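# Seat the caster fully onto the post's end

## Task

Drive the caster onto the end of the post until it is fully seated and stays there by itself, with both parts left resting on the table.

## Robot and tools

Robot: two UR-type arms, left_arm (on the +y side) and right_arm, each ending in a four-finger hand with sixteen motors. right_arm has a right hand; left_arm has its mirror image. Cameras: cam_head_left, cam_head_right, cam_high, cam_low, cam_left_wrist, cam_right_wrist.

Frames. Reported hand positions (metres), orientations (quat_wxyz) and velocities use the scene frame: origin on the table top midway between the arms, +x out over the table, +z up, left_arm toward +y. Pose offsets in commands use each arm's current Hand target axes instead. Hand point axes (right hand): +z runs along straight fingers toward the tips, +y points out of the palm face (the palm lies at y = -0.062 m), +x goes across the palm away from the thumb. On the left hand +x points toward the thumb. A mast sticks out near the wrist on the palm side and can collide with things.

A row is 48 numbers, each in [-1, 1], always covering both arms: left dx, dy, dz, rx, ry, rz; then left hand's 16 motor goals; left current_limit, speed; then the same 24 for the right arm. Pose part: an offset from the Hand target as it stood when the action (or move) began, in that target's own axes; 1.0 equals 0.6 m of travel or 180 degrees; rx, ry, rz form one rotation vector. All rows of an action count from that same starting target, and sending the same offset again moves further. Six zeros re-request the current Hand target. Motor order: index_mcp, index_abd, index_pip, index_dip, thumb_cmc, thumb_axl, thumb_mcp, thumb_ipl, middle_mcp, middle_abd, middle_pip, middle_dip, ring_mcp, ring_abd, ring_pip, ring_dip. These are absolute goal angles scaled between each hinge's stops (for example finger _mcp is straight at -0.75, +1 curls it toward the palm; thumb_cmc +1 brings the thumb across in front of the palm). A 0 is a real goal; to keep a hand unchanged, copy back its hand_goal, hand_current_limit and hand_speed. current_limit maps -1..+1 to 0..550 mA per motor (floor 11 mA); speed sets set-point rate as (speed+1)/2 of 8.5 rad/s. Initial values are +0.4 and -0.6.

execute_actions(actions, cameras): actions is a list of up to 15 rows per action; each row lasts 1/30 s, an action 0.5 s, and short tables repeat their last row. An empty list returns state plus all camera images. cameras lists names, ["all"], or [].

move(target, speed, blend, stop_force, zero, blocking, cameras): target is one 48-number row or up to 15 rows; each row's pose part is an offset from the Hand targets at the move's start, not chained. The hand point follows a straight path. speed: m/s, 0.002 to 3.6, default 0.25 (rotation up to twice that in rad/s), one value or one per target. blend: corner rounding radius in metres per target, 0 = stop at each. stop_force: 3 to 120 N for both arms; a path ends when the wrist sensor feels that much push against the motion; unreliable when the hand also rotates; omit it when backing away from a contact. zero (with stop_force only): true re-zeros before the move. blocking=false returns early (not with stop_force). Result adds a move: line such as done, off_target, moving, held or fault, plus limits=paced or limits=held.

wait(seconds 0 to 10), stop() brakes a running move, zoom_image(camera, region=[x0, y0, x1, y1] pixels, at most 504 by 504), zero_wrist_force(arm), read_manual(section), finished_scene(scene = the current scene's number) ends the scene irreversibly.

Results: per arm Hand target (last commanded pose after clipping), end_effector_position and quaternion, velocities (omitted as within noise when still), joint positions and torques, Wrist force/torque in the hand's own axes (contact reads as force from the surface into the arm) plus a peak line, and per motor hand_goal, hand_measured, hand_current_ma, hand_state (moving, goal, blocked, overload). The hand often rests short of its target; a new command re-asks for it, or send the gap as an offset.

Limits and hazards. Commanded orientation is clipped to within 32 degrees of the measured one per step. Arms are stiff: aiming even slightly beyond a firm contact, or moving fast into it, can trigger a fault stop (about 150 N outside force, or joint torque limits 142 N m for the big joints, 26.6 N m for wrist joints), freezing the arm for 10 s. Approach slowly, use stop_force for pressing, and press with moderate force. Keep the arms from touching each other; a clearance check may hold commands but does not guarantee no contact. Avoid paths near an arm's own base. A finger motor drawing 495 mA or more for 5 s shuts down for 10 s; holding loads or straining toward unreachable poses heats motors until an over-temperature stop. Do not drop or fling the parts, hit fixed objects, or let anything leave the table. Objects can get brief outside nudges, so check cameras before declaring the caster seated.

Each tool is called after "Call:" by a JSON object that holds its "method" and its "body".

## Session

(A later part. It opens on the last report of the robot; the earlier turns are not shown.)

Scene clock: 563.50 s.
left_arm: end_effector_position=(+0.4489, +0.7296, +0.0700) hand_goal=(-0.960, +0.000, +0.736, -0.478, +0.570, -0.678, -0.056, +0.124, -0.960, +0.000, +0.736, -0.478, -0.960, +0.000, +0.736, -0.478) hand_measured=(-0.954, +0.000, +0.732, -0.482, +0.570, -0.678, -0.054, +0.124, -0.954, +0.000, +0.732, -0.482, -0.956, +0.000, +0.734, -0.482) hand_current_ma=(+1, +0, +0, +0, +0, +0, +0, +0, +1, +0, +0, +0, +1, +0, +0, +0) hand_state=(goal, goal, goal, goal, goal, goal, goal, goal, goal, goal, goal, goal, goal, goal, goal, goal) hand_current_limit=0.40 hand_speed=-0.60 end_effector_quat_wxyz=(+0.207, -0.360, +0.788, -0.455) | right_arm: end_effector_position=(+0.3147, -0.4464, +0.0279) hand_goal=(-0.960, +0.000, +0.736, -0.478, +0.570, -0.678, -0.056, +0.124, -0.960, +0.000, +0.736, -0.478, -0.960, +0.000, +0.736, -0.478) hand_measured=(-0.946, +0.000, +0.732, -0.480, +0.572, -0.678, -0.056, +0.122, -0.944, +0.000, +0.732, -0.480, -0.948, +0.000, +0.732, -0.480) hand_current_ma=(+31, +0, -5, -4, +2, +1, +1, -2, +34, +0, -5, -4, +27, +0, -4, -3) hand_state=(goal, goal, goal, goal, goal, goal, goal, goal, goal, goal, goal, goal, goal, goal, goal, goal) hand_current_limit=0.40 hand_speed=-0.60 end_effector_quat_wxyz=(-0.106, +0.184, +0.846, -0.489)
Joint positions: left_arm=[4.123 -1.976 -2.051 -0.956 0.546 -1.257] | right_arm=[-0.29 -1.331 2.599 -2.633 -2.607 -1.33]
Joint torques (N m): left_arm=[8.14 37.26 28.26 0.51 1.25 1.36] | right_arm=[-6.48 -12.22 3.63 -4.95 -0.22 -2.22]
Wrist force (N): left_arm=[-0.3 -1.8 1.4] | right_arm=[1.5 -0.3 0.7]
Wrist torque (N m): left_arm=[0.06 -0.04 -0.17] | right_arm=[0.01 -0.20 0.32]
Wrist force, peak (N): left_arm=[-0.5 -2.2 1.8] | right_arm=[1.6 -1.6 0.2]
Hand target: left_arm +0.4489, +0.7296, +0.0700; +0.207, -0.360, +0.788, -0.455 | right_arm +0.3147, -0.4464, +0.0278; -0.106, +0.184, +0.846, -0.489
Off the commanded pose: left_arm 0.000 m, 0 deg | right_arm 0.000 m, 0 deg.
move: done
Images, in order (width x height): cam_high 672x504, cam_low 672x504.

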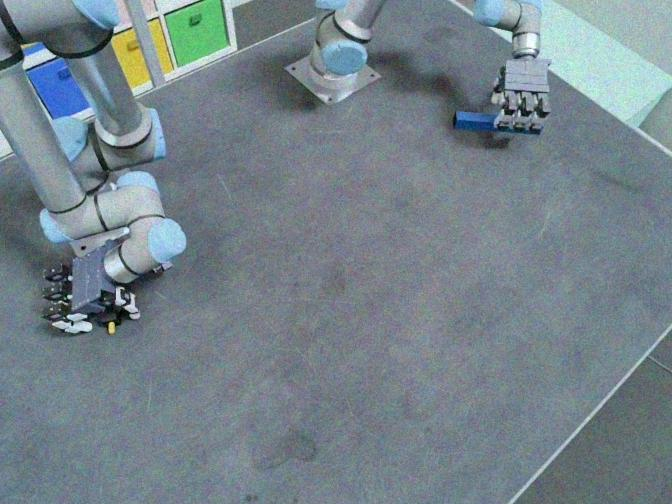

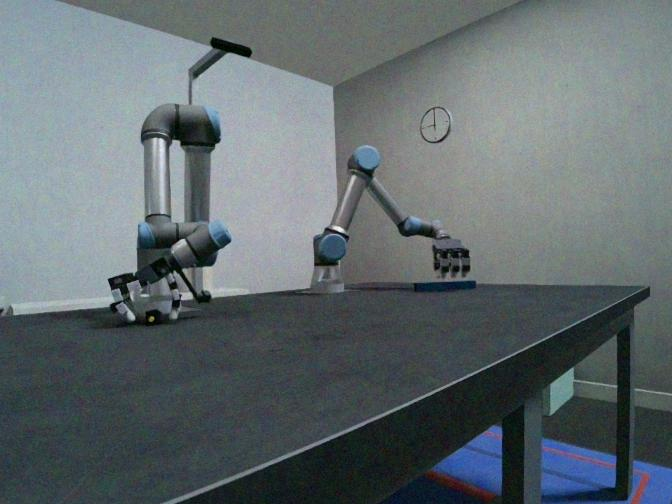

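Call:
{"method": "move", "body": {"target": [0,0,0,0,0,0,-0.959,0,0.737,-0.478,0.571,-0.677,-0.056,0.124,-0.959,0,0.737,-0.478,-0.959,0,0.737,-0.478,0.4,-0.6,0,0.0042,0.0023,0,0,0,-0.959,0,0.737,-0.478,0.571,-0.677,-0.056,0.124,-0.959,0,0.737,-0.478,-0.959,0,0.737,-0.478,0.4,-0.6], "speed": 0.1}}

Call:
{"method": "move", "body": {"target": [0,0,0,0,0,0,-0.959,0,0.737,-0.478,0.571,-0.677,-0.056,0.124,-0.959,0,0.737,-0.478,-0.959,0,0.737,-0.478,0.4,-0.6,0,0,0,0,0,0,-0.45,0,0.737,-0.478,0.571,-0.677,0.25,0.124,-0.45,0,0.737,-0.478,-0.959,0,0.737,-0.478,0.2,-0.8], "cameras": ["cam_high","cam_low","cam_head_left"]}}

Call:
{"method": "zoom_image", "body": {"camera": "cam_high", "region": [50, 280, 150, 350]}}

Call:
{"method": "zoom_image", "body": {"camera": "cam_high", "region": [480, 80, 550, 150]}}

Call:
{"method": "zoom_image", "body": {"camera": "cam_low", "region": [95, 230, 205, 340]}}

Call:
{"method": "zoom_image", "body": {"camera": "cam_head_left", "region": [90, 160, 230, 300]}}

Scene clock: 590.07 s.
left_arm: end_effector_position=(+0.4489, +0.7296, +0.0700) hand_goal=(-0.960, +0.000, +0.736, -0.478, +0.570, -0.678, -0.056, +0.124, -0.960, +0.000, +0.736, -0.478, -0.960, +0.000, +0.736, -0.478) hand_measured=(-0.954, +0.000, +0.732, -0.482, +0.570, -0.678, -0.054, +0.124, -0.954, +0.000, +0.732, -0.482, -0.956, +0.000, +0.734, -0.482) hand_current_ma=(+1, +0, +0, +0, +0, +0, +0, +0, +1, +0, +0, +0, +1, +0, +0, +0) hand_state=(goal, goal, goal, goal, goal, goal, goal, goal, goal, goal, goal, goal, goal, goal, goal, goal) hand_current_limit=0.40 hand_speed=-0.60 end_effector_quat_wxyz=(+0.207, -0.360, +0.788, -0.455) | right_arm: end_effector_position=(+0.3147, -0.4464, +0.0250) hand_goal=(-0.960, +0.000, +0.736, -0.478, +0.570, -0.678, -0.056, +0.124, -0.960, +0.000, +0.736, -0.478, -0.960, +0.000, +0.736, -0.478) hand_measured=(-0.946, +0.000, +0.732, -0.480, +0.572, -0.678, -0.056, +0.122, -0.944, +0.000, +0.732, -0.480, -0.948, +0.000, +0.732, -0.480) hand_current_ma=(+31, +0, -5, -4, +2, +1, +1, -2, +34, +0, -5, -4, +27, +0, -4, -3) hand_state=(goal, goal, goal, goal, goal, goal, goal, goal, goal, goal, goal, goal, goal, goal, goal, goal) hand_current_limit=0.40 hand_speed=-0.60 end_effector_quat_wxyz=(-0.106, +0.184, +0.846, -0.489)
Joint positions: left_arm=[4.123 -1.976 -2.051 -0.956 0.546 -1.257] | right_arm=[-0.29 -1.318 2.6 -2.646 -2.607 -1.33]
Joint torques (N m): left_arm=[8.39 37.34 28.69 0.43 1.12 1.36] | right_arm=[8 -12.51 4.11 -4.83 -0.14 1.24]
Wrist force (N): left_arm=[-0.5 -1.7 1.3] | right_arm=[1.4 -0.4 0.6]
Wrist torque (N m): left_arm=[0.06 -0.01 -0.19] | right_arm=[0.00 -0.19 0.27]
Wrist force, peak (N): left_arm=[-0.4 -1.9 1.5] | right_arm=[1.7 -0.4 0.9]
Hand target: left_arm +0.4489, +0.7296, +0.0700; +0.207, -0.360, +0.788, -0.455 | right_arm +0.3147, -0.4464, +0.0250; -0.106, +0.184, +0.846, -0.489
Off the commanded pose: left_arm 0.000 m, 0 deg | right_arm 0.000 m, 0 deg.
move: done

Scene clock: 591.00 s.
left_arm: end_effector_position=(+0.4489, +0.7296, +0.0700) hand_goal=(-0.960, +0.000, +0.736, -0.478, +0.570, -0.678, -0.056, +0.124, -0.960, +0.000, +0.736, -0.478, -0.960, +0.000, +0.736, -0.478) hand_measured=(-0.954, +0.000, +0.732, -0.482, +0.570, -0.678, -0.054, +0.124, -0.954, +0.000, +0.732, -0.482, -0.956, +0.000, +0.734, -0.482) hand_current_ma=(+1, +0, +0, +0, +0, +0, +0, +0, +1, +0, +0, +0, +1, +0, +0, +0) hand_state=(goal, goal, goal, goal, goal, goal, goal, goal, goal, goal, goal, goal, goal, goal, goal, goal) hand_current_limit=0.40 hand_speed=-0.60 end_effector_quat_wxyz=(+0.207, -0.360, +0.788, -0.455) | right_arm: end_effector_position=(+0.3147, -0.4464, +0.0250) hand_goal=(-0.450, +0.000, +0.736, -0.478, +0.570, -0.678, +0.250, +0.124, -0.450, +0.000, +0.736, -0.478, -0.960, +0.000, +0.736, -0.478) hand_measured=(-0.706, +0.000, +0.726, -0.480, +0.554, -0.688, +0.126, +0.110, -0.678, +0.000, +0.716, -0.482, -0.948, +0.000, +0.732, -0.480) hand_current_ma=(-330, +0, -18, -4, -33, -22, -330, -45, -330, +0, -42, -6, +27, +0, -4, -3) hand_state=(blocked, goal, goal, goal, goal, goal, blocked, goal, blocked, goal, goal, goal, goal, goal, goal, goal) hand_current_limit=0.20 hand_speed=-0.80 end_effector_quat_wxyz=(-0.106, +0.184, +0.846, -0.489)
Joint positions: left_arm=[4.123 -1.976 -2.051 -0.956 0.546 -1.257] | right_arm=[-0.29 -1.318 2.601 -2.646 -2.607 -1.33]
Joint torques (N m): left_arm=[7.94 37.24 29.36 0.43 1.1 1.46] | right_arm=[6.4 -11.96 2.51 -2.76 -1.23 -1.78]
Wrist force (N): left_arm=[-0.3 -1.6 1.3] | right_arm=[2.6 -7.7 -2.0]
Wrist torque (N m): left_arm=[0.08 -0.04 -0.18] | right_arm=[-0.07 -0.24 0.31]
Wrist force, peak (N): left_arm=[-0.5 -1.8 1.5] | right_arm=[2.4 -8.4 -2.0]
Hand target: left_arm +0.4489, +0.7296, +0.0700; +0.207, -0.360, +0.788, -0.455 | right_arm +0.3147, -0.4464, +0.0250; -0.106, +0.184, +0.846, -0.489
Off the commanded pose: left_arm 0.000 m, 0 deg | right_arm 0.000 m, 0 deg.
move: done
Images, in order (width x height): cam_head_left 672x504, cam_high 672x504, cam_low 672x504.

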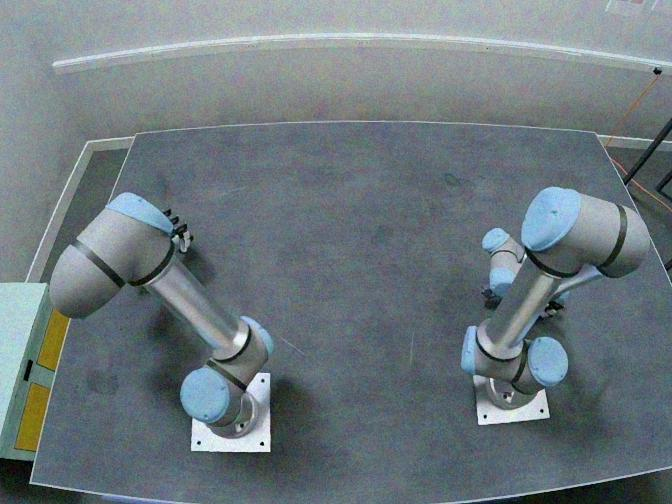

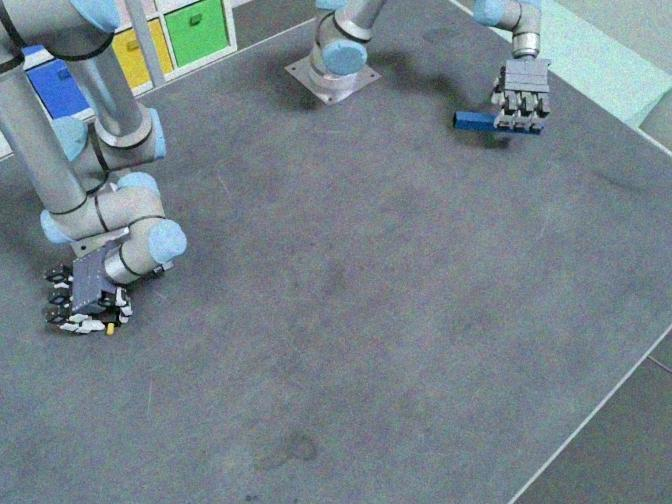

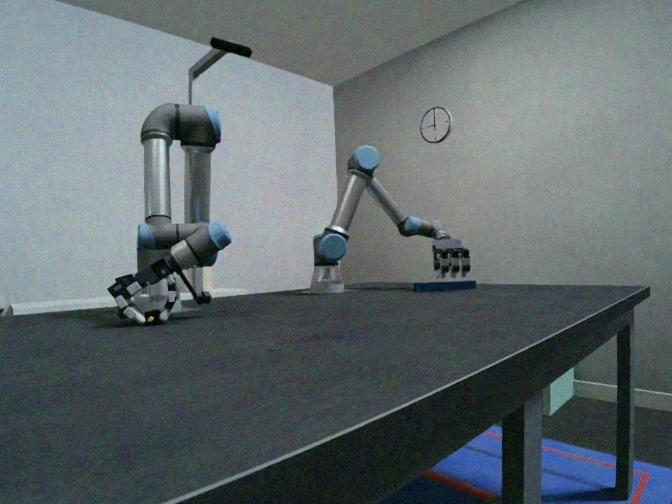

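Scaled by 5.040 from the camera's 672x504 image, which has a finer 960x720 frame.

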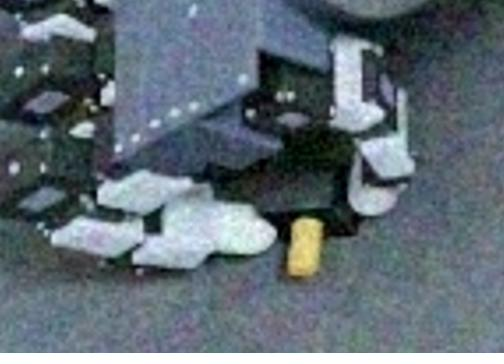

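Scaled by 7.200 from the camera's 672x504 image, which has a finer 960x720 frame.

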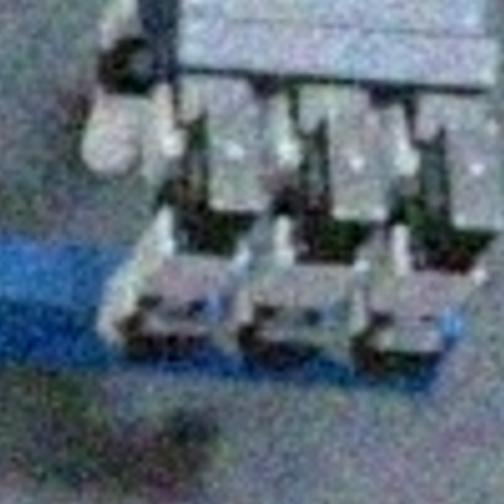

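Scaled by 4.582 from the camera's 672x504 image, which has a finer 960x720 frame.

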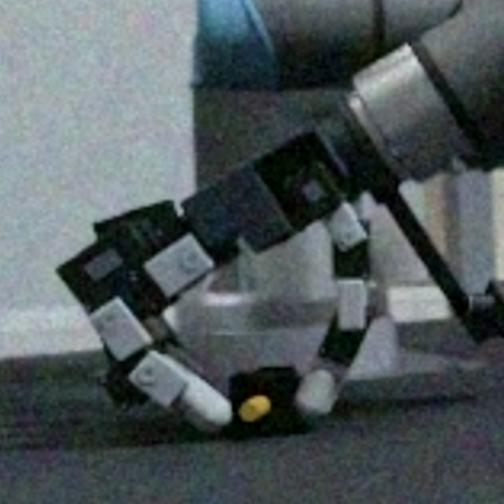

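Scaled by 3.600 from the camera's 672x504 image, which has a finer 960x720 frame.

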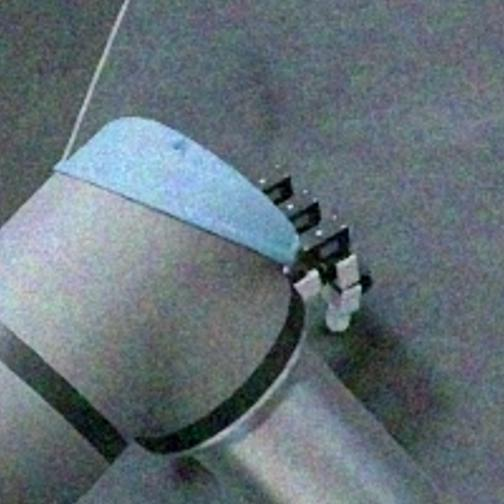

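Call:
{"method": "move", "body": {"target": [0,0.0606,0.035,0,0,0,-0.959,0,0.737,-0.478,0.571,-0.677,-0.056,0.124,-0.959,0,0.737,-0.478,-0.959,0,0.737,-0.478,0.4,-0.6,0,0,0,0,0,0,-0.45,0,0.737,-0.478,0.571,-0.677,0.25,0.124,-0.45,0,0.737,-0.478,-0.959,0,0.737,-0.478,0.2,-0.8], "cameras": ["cam_high","cam_low"], "speed": 0.08, "stop_force": 10}}

Call:
{"method": "zoom_image", "body": {"camera": "cam_high", "region": [440, 70, 560, 160]}}

Call:
{"method": "zoom_image", "body": {"camera": "cam_low", "region": [400, 230, 500, 310]}}

Scene clock: 611.50 s.
left_arm: end_effector_position=(+0.4489, +0.7297, +0.0280) hand_goal=(-0.960, +0.000, +0.736, -0.478, +0.570, -0.678, -0.056, +0.124, -0.960, +0.000, +0.736, -0.478, -0.960, +0.000, +0.736, -0.478) hand_measured=(-0.954, +0.000, +0.732, -0.482, +0.570, -0.678, -0.054, +0.124, -0.954, +0.000, +0.732, -0.482, -0.956, +0.000, +0.734, -0.482) hand_current_ma=(+1, +0, +0, +0, +0, +0, +0, +0, +1, +0, +0, +0, +1, +0, +0, +0) hand_state=(goal, goal, goal, goal, goal, goal, goal, goal, goal, goal, goal, goal, goal, goal, goal, goal) hand_current_limit=0.40 hand_speed=-0.60 end_effector_quat_wxyz=(+0.207, -0.360, +0.788, -0.455) | right_arm: end_effector_position=(+0.3147, -0.4464, +0.0250) hand_goal=(-0.450, +0.000, +0.736, -0.478, +0.570, -0.678, +0.250, +0.124, -0.450, +0.000, +0.736, -0.478, -0.960, +0.000, +0.736, -0.478) hand_measured=(-0.706, +0.000, +0.726, -0.480, +0.554, -0.688, +0.126, +0.110, -0.678, +0.000, +0.716, -0.482, -0.948, +0.000, +0.732, -0.480) hand_current_ma=(-330, +0, -18, -4, -33, -23, -330, -45, -330, +0, -42, -6, +27, +0, -4, -3) hand_state=(blocked, goal, goal, goal, goal, goal, blocked, goal, blocked, goal, goal, goal, goal, goal, goal, goal) hand_current_limit=0.20 hand_speed=-0.80 end_effector_quat_wxyz=(-0.106, +0.184, +0.846, -0.489)
Joint positions: left_arm=[4.123 -2.066 -2.069 -0.847 0.546 -1.257] | right_arm=[-0.29 -1.318 2.601 -2.646 -2.607 -1.33]
Joint torques (N m): left_arm=[-8.05 24.77 -0.55 3.85 -2.76 -2.09] | right_arm=[-1.25 -11.43 -9.22 0.38 -2.15 -1.72]
Wrist force (N): left_arm=[-0.5 -1.8 1.5] | right_arm=[2.5 -7.6 -2.2]
Wrist torque (N m): left_arm=[0.05 0.01 -0.04] | right_arm=[-0.04 -0.23 0.30]
Wrist force, peak (N): left_arm=[-0.4 -2.3 1.2] | right_arm=[2.6 -8.1 -2.2]
Hand target: left_arm +0.4489, +0.7297, +0.0280; +0.207, -0.360, +0.788, -0.455 | right_arm +0.3147, -0.4464, +0.0250; -0.106, +0.184, +0.846, -0.489
Off the commanded pose: left_arm 0.000 m, 0 deg | right_arm 0.000 m, 0 deg.
move: done
Images, in order (width x height): cam_high 672x504, cam_low 672x504.

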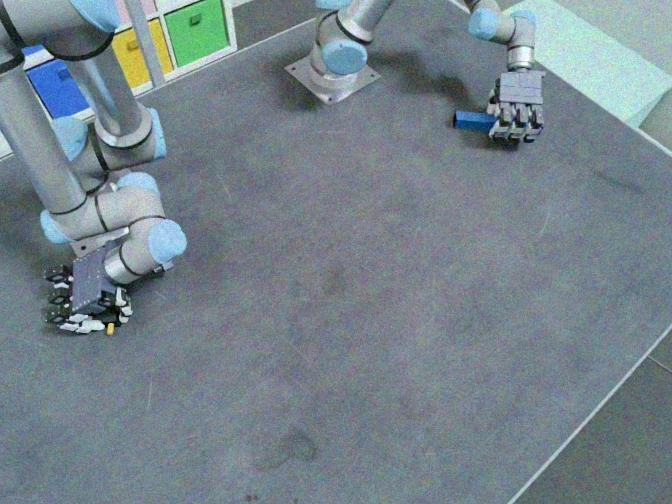

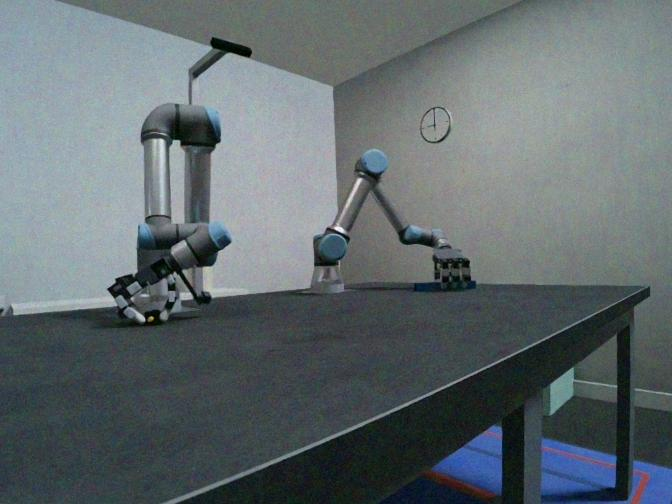

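Scaled by 4.200 from the camera's 672x504 image, which has a finer 960x720 frame.

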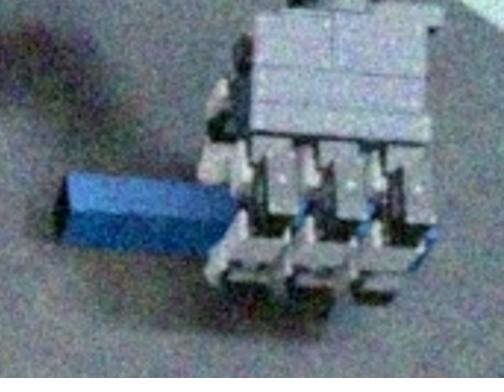

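Scaled by 5.040 from the camera's 672x504 image, which has a finer 960x720 frame.

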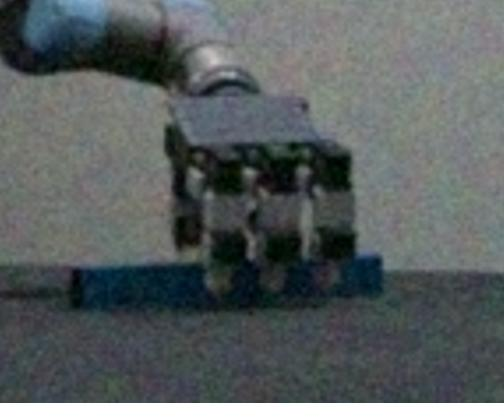

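Call:
{"method": "move", "body": {"target": [0,0,0,0,0,0,-0.45,0,0.737,-0.478,0.571,-0.677,0.3,0.124,-0.45,0,0.737,-0.478,-0.959,0,0.737,-0.478,0.3,-0.8,0,0,0,0,0,0,-0.45,0,0.737,-0.478,0.571,-0.677,0.25,0.124,-0.45,0,0.737,-0.478,-0.959,0,0.737,-0.478,0.2,-0.8], "cameras": ["cam_high","cam_low"]}}

Call:
{"method": "zoom_image", "body": {"camera": "cam_high", "region": [440, 70, 560, 160]}}

Call:
{"method": "zoom_image", "body": {"camera": "cam_low", "region": [400, 230, 500, 310]}}

Scene clock: 623.00 s.
left_arm: end_effector_position=(+0.4489, +0.7296, +0.0280) hand_goal=(-0.450, +0.000, +0.736, -0.478, +0.570, -0.678, +0.300, +0.124, -0.450, +0.000, +0.736, -0.478, -0.960, +0.000, +0.736, -0.478) hand_measured=(-0.708, +0.000, +0.722, -0.480, +0.570, -0.678, +0.118, +0.110, -0.710, +0.000, +0.722, -0.480, -0.956, +0.000, +0.734, -0.482) hand_current_ma=(-358, +0, -5, +0, +0, +0, -357, -8, -358, +0, -5, +0, +1, +0, +0, +0) hand_state=(blocked, goal, goal, goal, goal, goal, blocked, goal, blocked, goal, goal, goal, goal, goal, goal, goal) hand_current_limit=0.30 hand_speed=-0.80 end_effector_quat_wxyz=(+0.207, -0.360, +0.788, -0.455) | right_arm: end_effector_position=(+0.3147, -0.4464, +0.0250) hand_goal=(-0.450, +0.000, +0.736, -0.478, +0.570, -0.678, +0.250, +0.124, -0.450, +0.000, +0.736, -0.478, -0.960, +0.000, +0.736, -0.478) hand_measured=(-0.706, +0.000, +0.726, -0.480, +0.554, -0.688, +0.126, +0.110, -0.678, +0.000, +0.716, -0.482, -0.948, +0.000, +0.732, -0.480) hand_current_ma=(-330, +0, -18, -4, -33, -23, -330, -45, -330, +0, -42, -6, +27, +0, -4, -3) hand_state=(blocked, goal, goal, goal, goal, goal, blocked, goal, blocked, goal, goal, goal, goal, goal, goal, goal) hand_current_limit=0.20 hand_speed=-0.80 end_effector_quat_wxyz=(-0.106, +0.184, +0.846, -0.489)
Joint positions: left_arm=[4.123 -2.066 -2.069 -0.847 0.546 -1.257] | right_arm=[-0.29 -1.318 2.601 -2.646 -2.607 -1.33]
Joint torques (N m): left_arm=[-5.06 25.88 0.2 3.09 0.36 -1.46] | right_arm=[-3.83 -11.17 -20.18 0.45 -1.92 -1.29]
Wrist force (N): left_arm=[-0.6 -16.2 -1.3] | right_arm=[2.3 -7.7 -2.4]
Wrist torque (N m): left_arm=[-0.14 0.12 -0.05] | right_arm=[-0.04 -0.19 0.28]
Wrist force, peak (N): left_arm=[-0.8 -16.4 -2.1] | right_arm=[2.5 -8.2 -2.5]
Hand target: left_arm +0.4489, +0.7297, +0.0280; +0.207, -0.360, +0.788, -0.455 | right_arm +0.3147, -0.4464, +0.0250; -0.106, +0.184, +0.846, -0.489
Off the commanded pose: left_arm 0.000 m, 0 deg | right_arm 0.000 m, 0 deg.
move: done
Images, in order (width x height): cam_high 672x504, cam_low 672x504.

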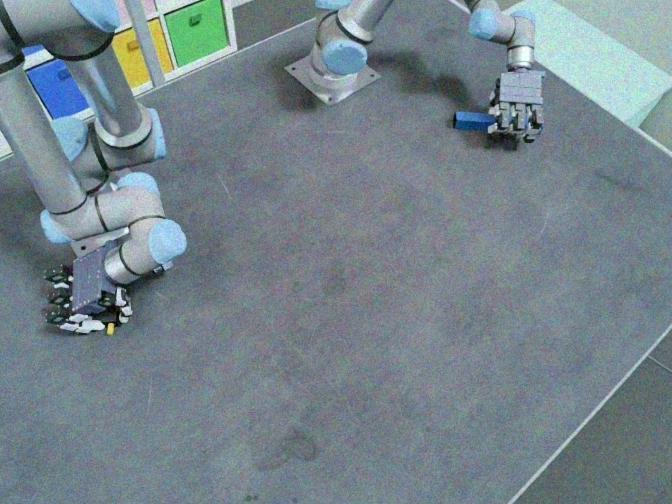

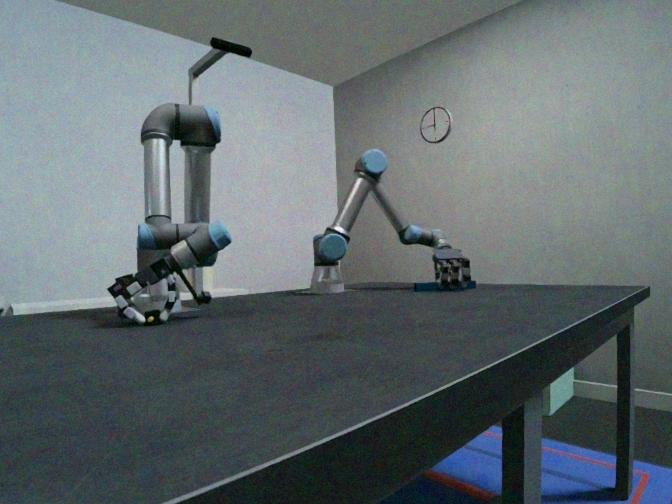

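Scaled by 4.200 from the camera's 672x504 image, which has a finer 960x720 frame.

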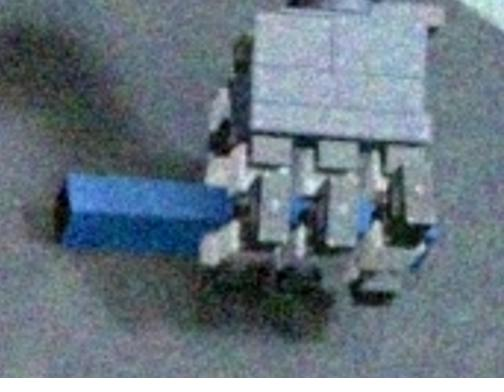

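Scaled by 5.040 from the camera's 672x504 image, which has a finer 960x720 frame.

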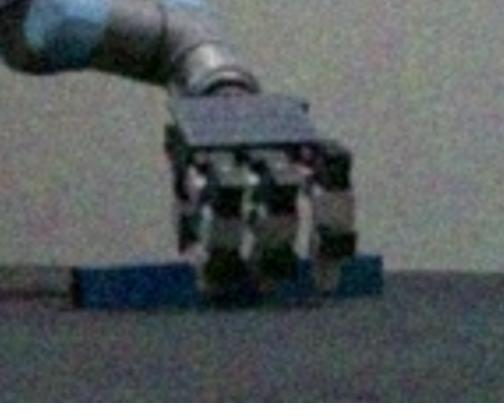

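Call:
{"method": "move", "body": {"target": [0,-0.0289,-0.0167,0,0,0,-0.45,0,0.737,-0.478,0.571,-0.677,0.3,0.124,-0.45,0,0.737,-0.478,-0.959,0,0.737,-0.478,0.6,-0.8,0,-0.0866,-0.05,0,0,0,-0.45,0,0.737,-0.478,0.571,-0.677,0.25,0.124,-0.45,0,0.737,-0.478,-0.959,0,0.737,-0.478,0.3,-0.8], "cameras": ["cam_high","cam_low"], "speed": 0.05}}

Call:
{"method": "zoom_image", "body": {"camera": "cam_low", "region": [95, 230, 205, 340]}}

Call:
{"method": "zoom_image", "body": {"camera": "cam_low", "region": [400, 230, 500, 310]}}

Call:
{"method": "zoom_image", "body": {"camera": "cam_high", "region": [40, 250, 140, 350]}}

Scene clock: 646.57 s.
left_arm: end_effector_position=(+0.4489, +0.7297, +0.0480) hand_goal=(-0.450, +0.000, +0.736, -0.478, +0.570, -0.678, +0.300, +0.124, -0.450, +0.000, +0.736, -0.478, -0.960, +0.000, +0.736, -0.478) hand_measured=(-0.656, +0.000, +0.688, -0.502, +0.538, -0.702, +0.118, +0.074, -0.572, +0.000, +0.684, -0.508, -0.956, +0.000, +0.734, -0.482) hand_current_ma=(-440, +0, -49, -14, -25, -19, -440, -86, -288, +0, -54, -20, +1, +0, +0, +0) hand_state=(blocked, goal, blocked, blocked, blocked, blocked, blocked, blocked, blocked, goal, blocked, blocked, goal, goal, goal, goal) hand_current_limit=0.60 hand_speed=-0.80 end_effector_quat_wxyz=(+0.207, -0.360, +0.788, -0.455) | right_arm: end_effector_position=(+0.3147, -0.4463, +0.0849) hand_goal=(-0.450, +0.000, +0.736, -0.478, +0.570, -0.678, +0.250, +0.124, -0.450, +0.000, +0.736, -0.478, -0.960, +0.000, +0.736, -0.478) hand_measured=(-0.674, +0.000, +0.704, -0.494, +0.534, -0.700, +0.126, +0.086, -0.600, +0.000, +0.698, -0.496, -0.948, +0.000, +0.732, -0.480) hand_current_ma=(-357, +0, -84, -33, -95, -63, -357, -150, -357, +0, -104, -39, +27, +0, -4, -3) hand_state=(blocked, goal, blocked, goal, blocked, blocked, blocked, blocked, blocked, goal, blocked, goal, goal, goal, goal, goal) hand_current_limit=0.30 hand_speed=-0.80 end_effector_quat_wxyz=(-0.106, +0.184, +0.846, -0.489)
Joint positions: left_arm=[4.123 -2.022 -2.062 -0.899 0.546 -1.257] | right_arm=[-0.289 -1.559 2.556 -2.361 -2.607 -1.33]
Joint torques (N m): left_arm=[-5.76 38.74 28.28 0.57 -4.04 1.12] | right_arm=[7.76 -27.01 -30.01 -0.22 -1.45 2.29]
Wrist force (N): left_arm=[-0.6 -0.2 2.4] | right_arm=[1.5 0.7 1.0]
Wrist torque (N m): left_arm=[0.09 0.01 -0.05] | right_arm=[0.03 -0.17 0.18]
Wrist force, peak (N): left_arm=[-0.8 -16.9 -1.3] | right_arm=[2.5 -8.3 -1.9]
Hand target: left_arm +0.4489, +0.7297, +0.0480; +0.207, -0.360, +0.788, -0.455 | right_arm +0.3147, -0.4463, +0.0850; -0.106, +0.184, +0.846, -0.489
Off the commanded pose: left_arm 0.000 m, 0 deg | right_arm 0.000 m, 0 deg.
move: done
Images, in order (width x height): cam_high 672x504, cam_low 672x504.

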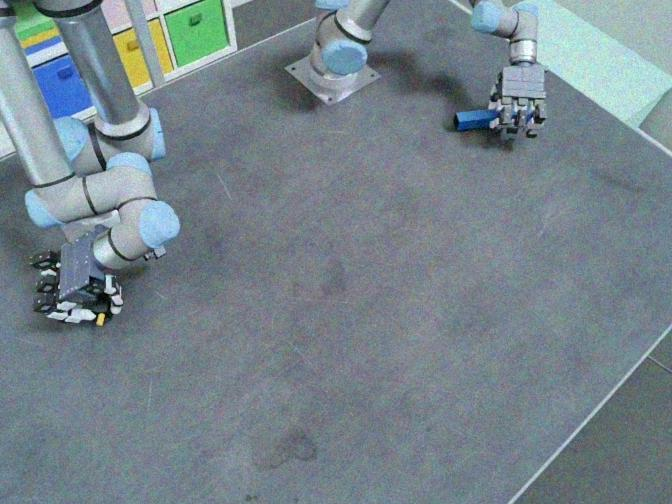

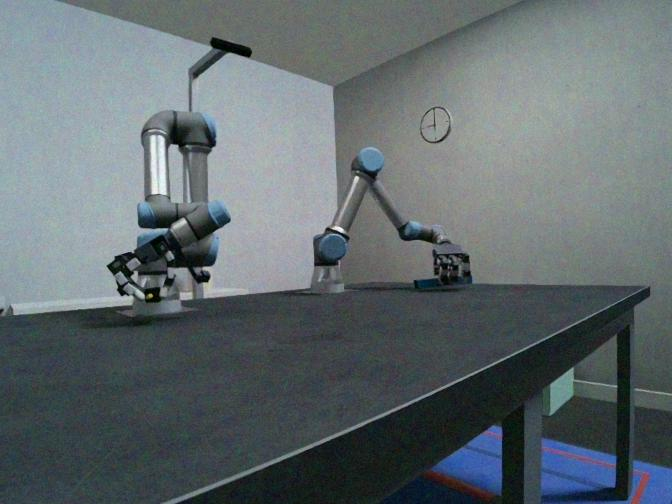

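Scaled by 4.582 from the camera's 672x504 image, which has a finer 960x720 frame.

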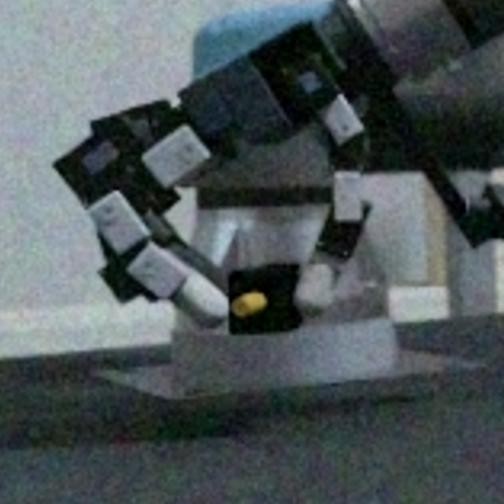

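Scaled by 5.040 from the camera's 672x504 image, which has a finer 960x720 frame.

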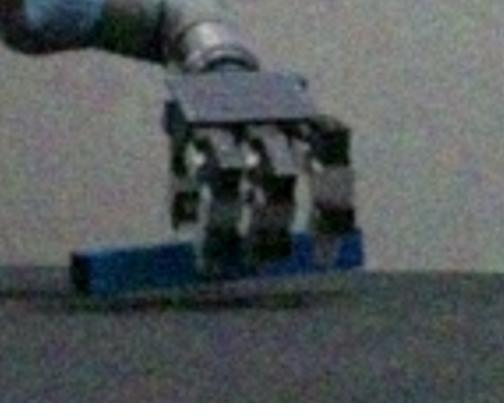

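Scaled by 5.040 from the camera's 672x504 image, which has a finer 960x720 frame.

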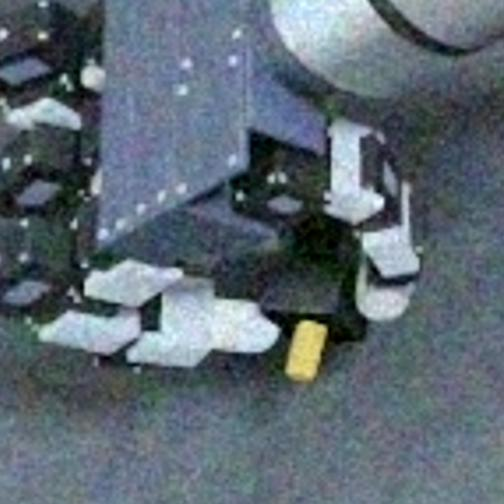

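Call:
{"method": "move", "body": {"target": [[0,-0.0751,-0.0433,0,0,0,-0.45,0,0.737,-0.478,0.571,-0.677,0.3,0.124,-0.45,0,0.737,-0.478,-0.959,0,0.737,-0.478,0.6,-0.8,0,-0.0505,-0.0292,0,0,0,-0.45,0,0.737,-0.478,0.571,-0.677,0.25,0.124,-0.45,0,0.737,-0.478,-0.959,0,0.737,-0.478,0.3,-0.8],[0.6058,-0.3615,0.4527,0,-0.1971,-0.1138,-0.45,0,0.737,-0.478,0.571,-0.677,0.3,0.124,-0.45,0,0.737,-0.478,-0.959,0,0.737,-0.478,0.6,-0.8,0.0178,0.281,-0.6032,0,-0.5509,-0.3181,-0.45,0,0.737,-0.478,0.571,-0.677,0.25,0.124,-0.45,0,0.737,-0.478,-0.959,0,0.737,-0.478,0.3,-0.8]], "blend": 0.02, "cameras": ["all"], "speed": 0.18}}

Scene clock: 712.97 s.
left_arm: end_effector_position=(+0.4702, +0.2299, +0.0999) hand_goal=(-0.450, +0.000, +0.736, -0.478, +0.570, -0.678, +0.300, +0.124, -0.450, +0.000, +0.736, -0.478, -0.960, +0.000, +0.736, -0.478) hand_measured=(-0.654, +0.000, +0.686, -0.502, +0.538, -0.702, +0.118, +0.074, -0.572, +0.000, +0.684, -0.508, -0.956, +0.000, +0.734, -0.482) hand_current_ma=(-440, +0, -50, -15, -25, -20, -440, -86, -287, +0, -54, -20, +1, +0, +0, +0) hand_state=(blocked, goal, blocked, blocked, blocked, blocked, blocked, blocked, blocked, goal, blocked, blocked, goal, goal, goal, goal) hand_current_limit=0.60 hand_speed=-0.80 end_effector_quat_wxyz=(-0.353, +0.612, -0.613, +0.353) | right_arm: end_effector_position=(+0.4697, -0.0798, +0.1194) hand_goal=(-0.450, +0.000, +0.736, -0.478, +0.570, -0.678, +0.250, +0.124, -0.450, +0.000, +0.736, -0.478, -0.960, +0.000, +0.736, -0.478) hand_measured=(-0.674, +0.000, +0.702, -0.494, +0.534, -0.700, +0.124, +0.086, -0.598, +0.000, +0.696, -0.496, -0.948, +0.000, +0.732, -0.480) hand_current_ma=(-357, +0, -85, -33, -96, -64, -358, -151, -357, +0, -105, -40, +27, +0, -4, -3) hand_state=(blocked, goal, blocked, goal, blocked, blocked, blocked, blocked, blocked, goal, blocked, goal, goal, goal, goal, goal) hand_current_limit=0.30 hand_speed=-0.80 end_effector_quat_wxyz=(-0.353, +0.613, -0.612, +0.354)
Joint positions: left_arm=[2.846 -2.08 -2.267 0.666 1.796 -3.274] | right_arm=[0.298 -1.181 2.405 -3.825 -1.815 -2.999]
Joint torques (N m): left_arm=[-8.33 22.81 24.26 1.45 2.91 -2.13] | right_arm=[-5.94 -20.24 -25.76 -0.7 1.37 -2.19]
Wrist force (N): left_arm=[-0.5 -0.1 2.2] | right_arm=[1.3 0.1 1.1]
Wrist torque (N m): left_arm=[0.13 0.00 -0.05] | right_arm=[-0.03 -0.13 0.29]
Wrist force, peak (N): left_arm=[-0.5 1.1 3.1] | right_arm=[1.6 1.4 2.0]
Hand target: left_arm +0.4702, +0.2299, +0.0999; -0.353, +0.612, -0.613, +0.353 | right_arm +0.4697, -0.0798, +0.1194; -0.353, +0.613, -0.612, +0.354
Off the commanded pose: left_arm 0.000 m, 0 deg | right_arm 0.000 m, 0 deg.
move: done
camera_calibration:
cam_left_wrist: T_world_to_cam=[[0.322378, 0.792674, 0.517437, -0.417291], [-0.338306, -0.414042, 0.845055, 0.126175], [0.884093, -0.44748, 0.134688, -0.19875], [0, 0, 0, 1]] pos_world=[0.352925, 0.29408, 0.136066]
cam_right_wrist: T_world_to_cam=[[-0.293671, 0.794703, -0.531229, 0.30055], [-0.36386, 0.420965, 0.8309, 0.0602138], [0.883948, 0.437304, 0.165535, -0.269978], [0, 0, 0, 1]] pos_world=[0.348819, -0.146133, 0.15432]

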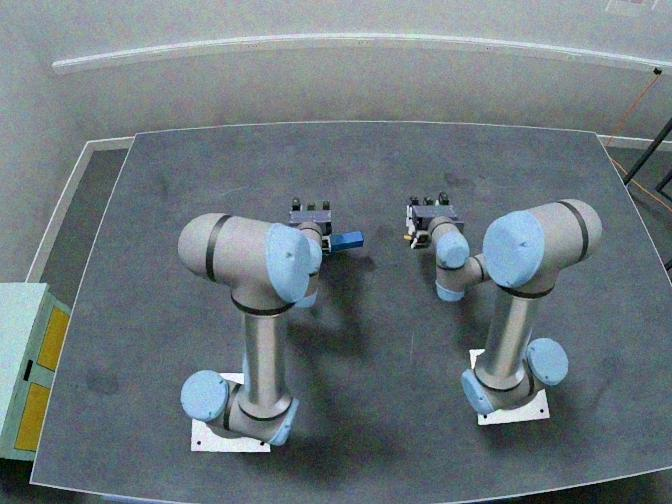

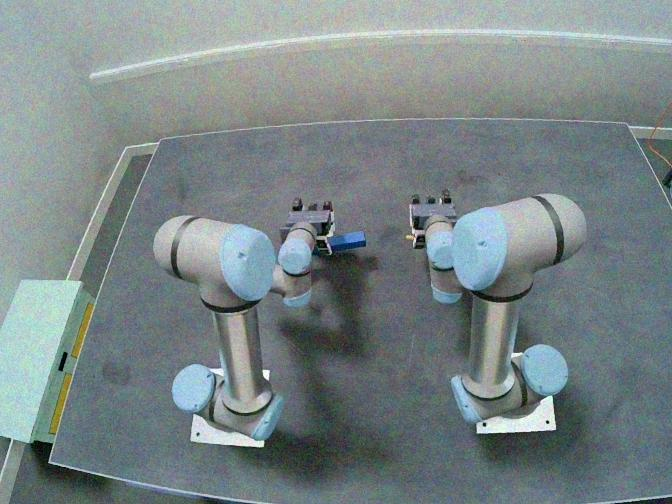

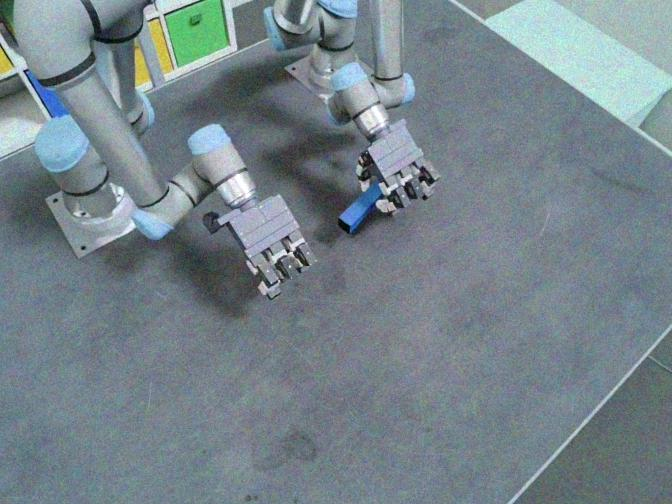

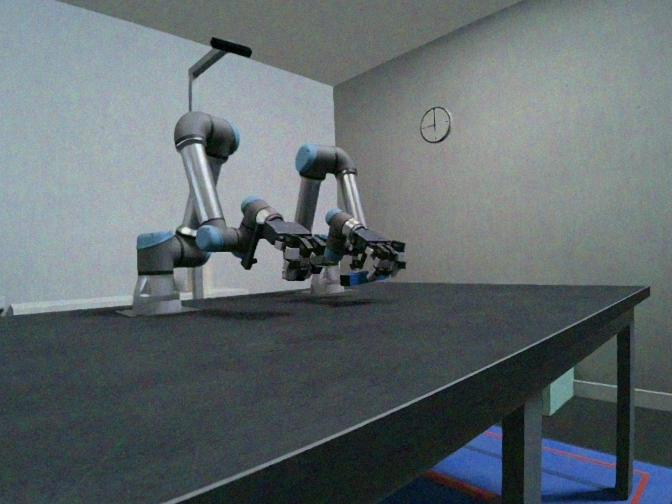

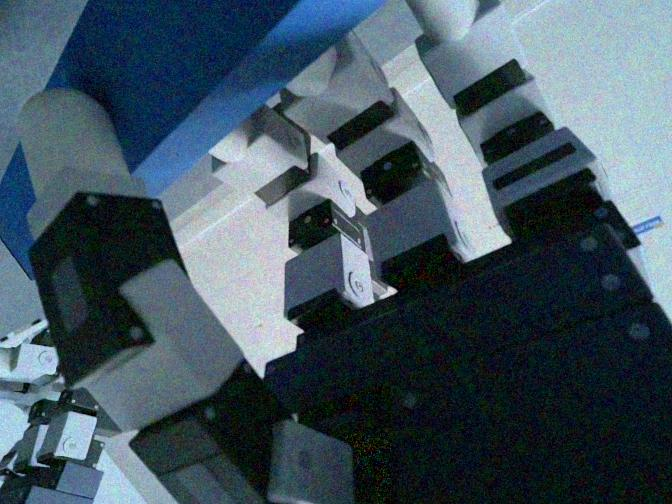

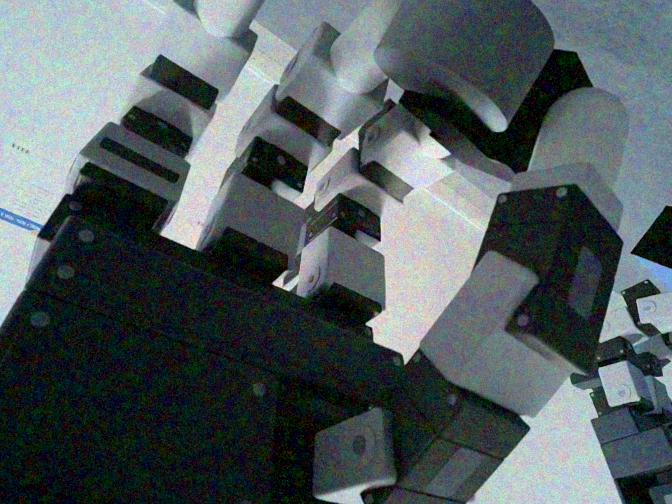

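Call:
{"method": "zoom_image", "body": {"camera": "cam_head_left", "region": [280, 180, 480, 280]}}

Call:
{"method": "zoom_image", "body": {"camera": "cam_head_right", "region": [280, 180, 480, 280]}}

Call:
{"method": "zoom_image", "body": {"camera": "cam_high", "region": [220, 120, 440, 300]}}

Call:
{"method": "zoom_image", "body": {"camera": "cam_low", "region": [240, 210, 420, 310]}}

Scaled by 2.520 from the camera's 672x504 image, which has a finer 960x720 frame.

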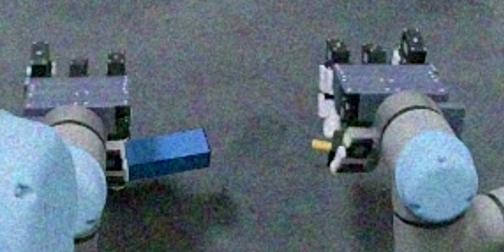

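Scaled by 2.520 from the camera's 672x504 image, which has a finer 960x720 frame.

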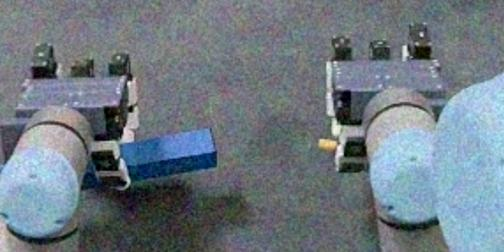

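Scaled by 2.291 from the camera's 672x504 image, which has a finer 960x720 frame.

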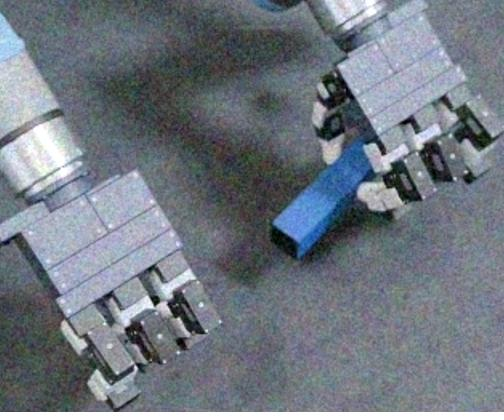

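Scaled by 2.800 from the camera's 672x504 image, which has a finer 960x720 frame.

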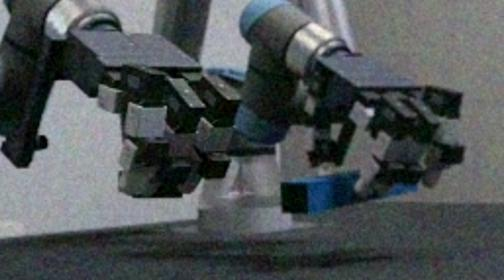

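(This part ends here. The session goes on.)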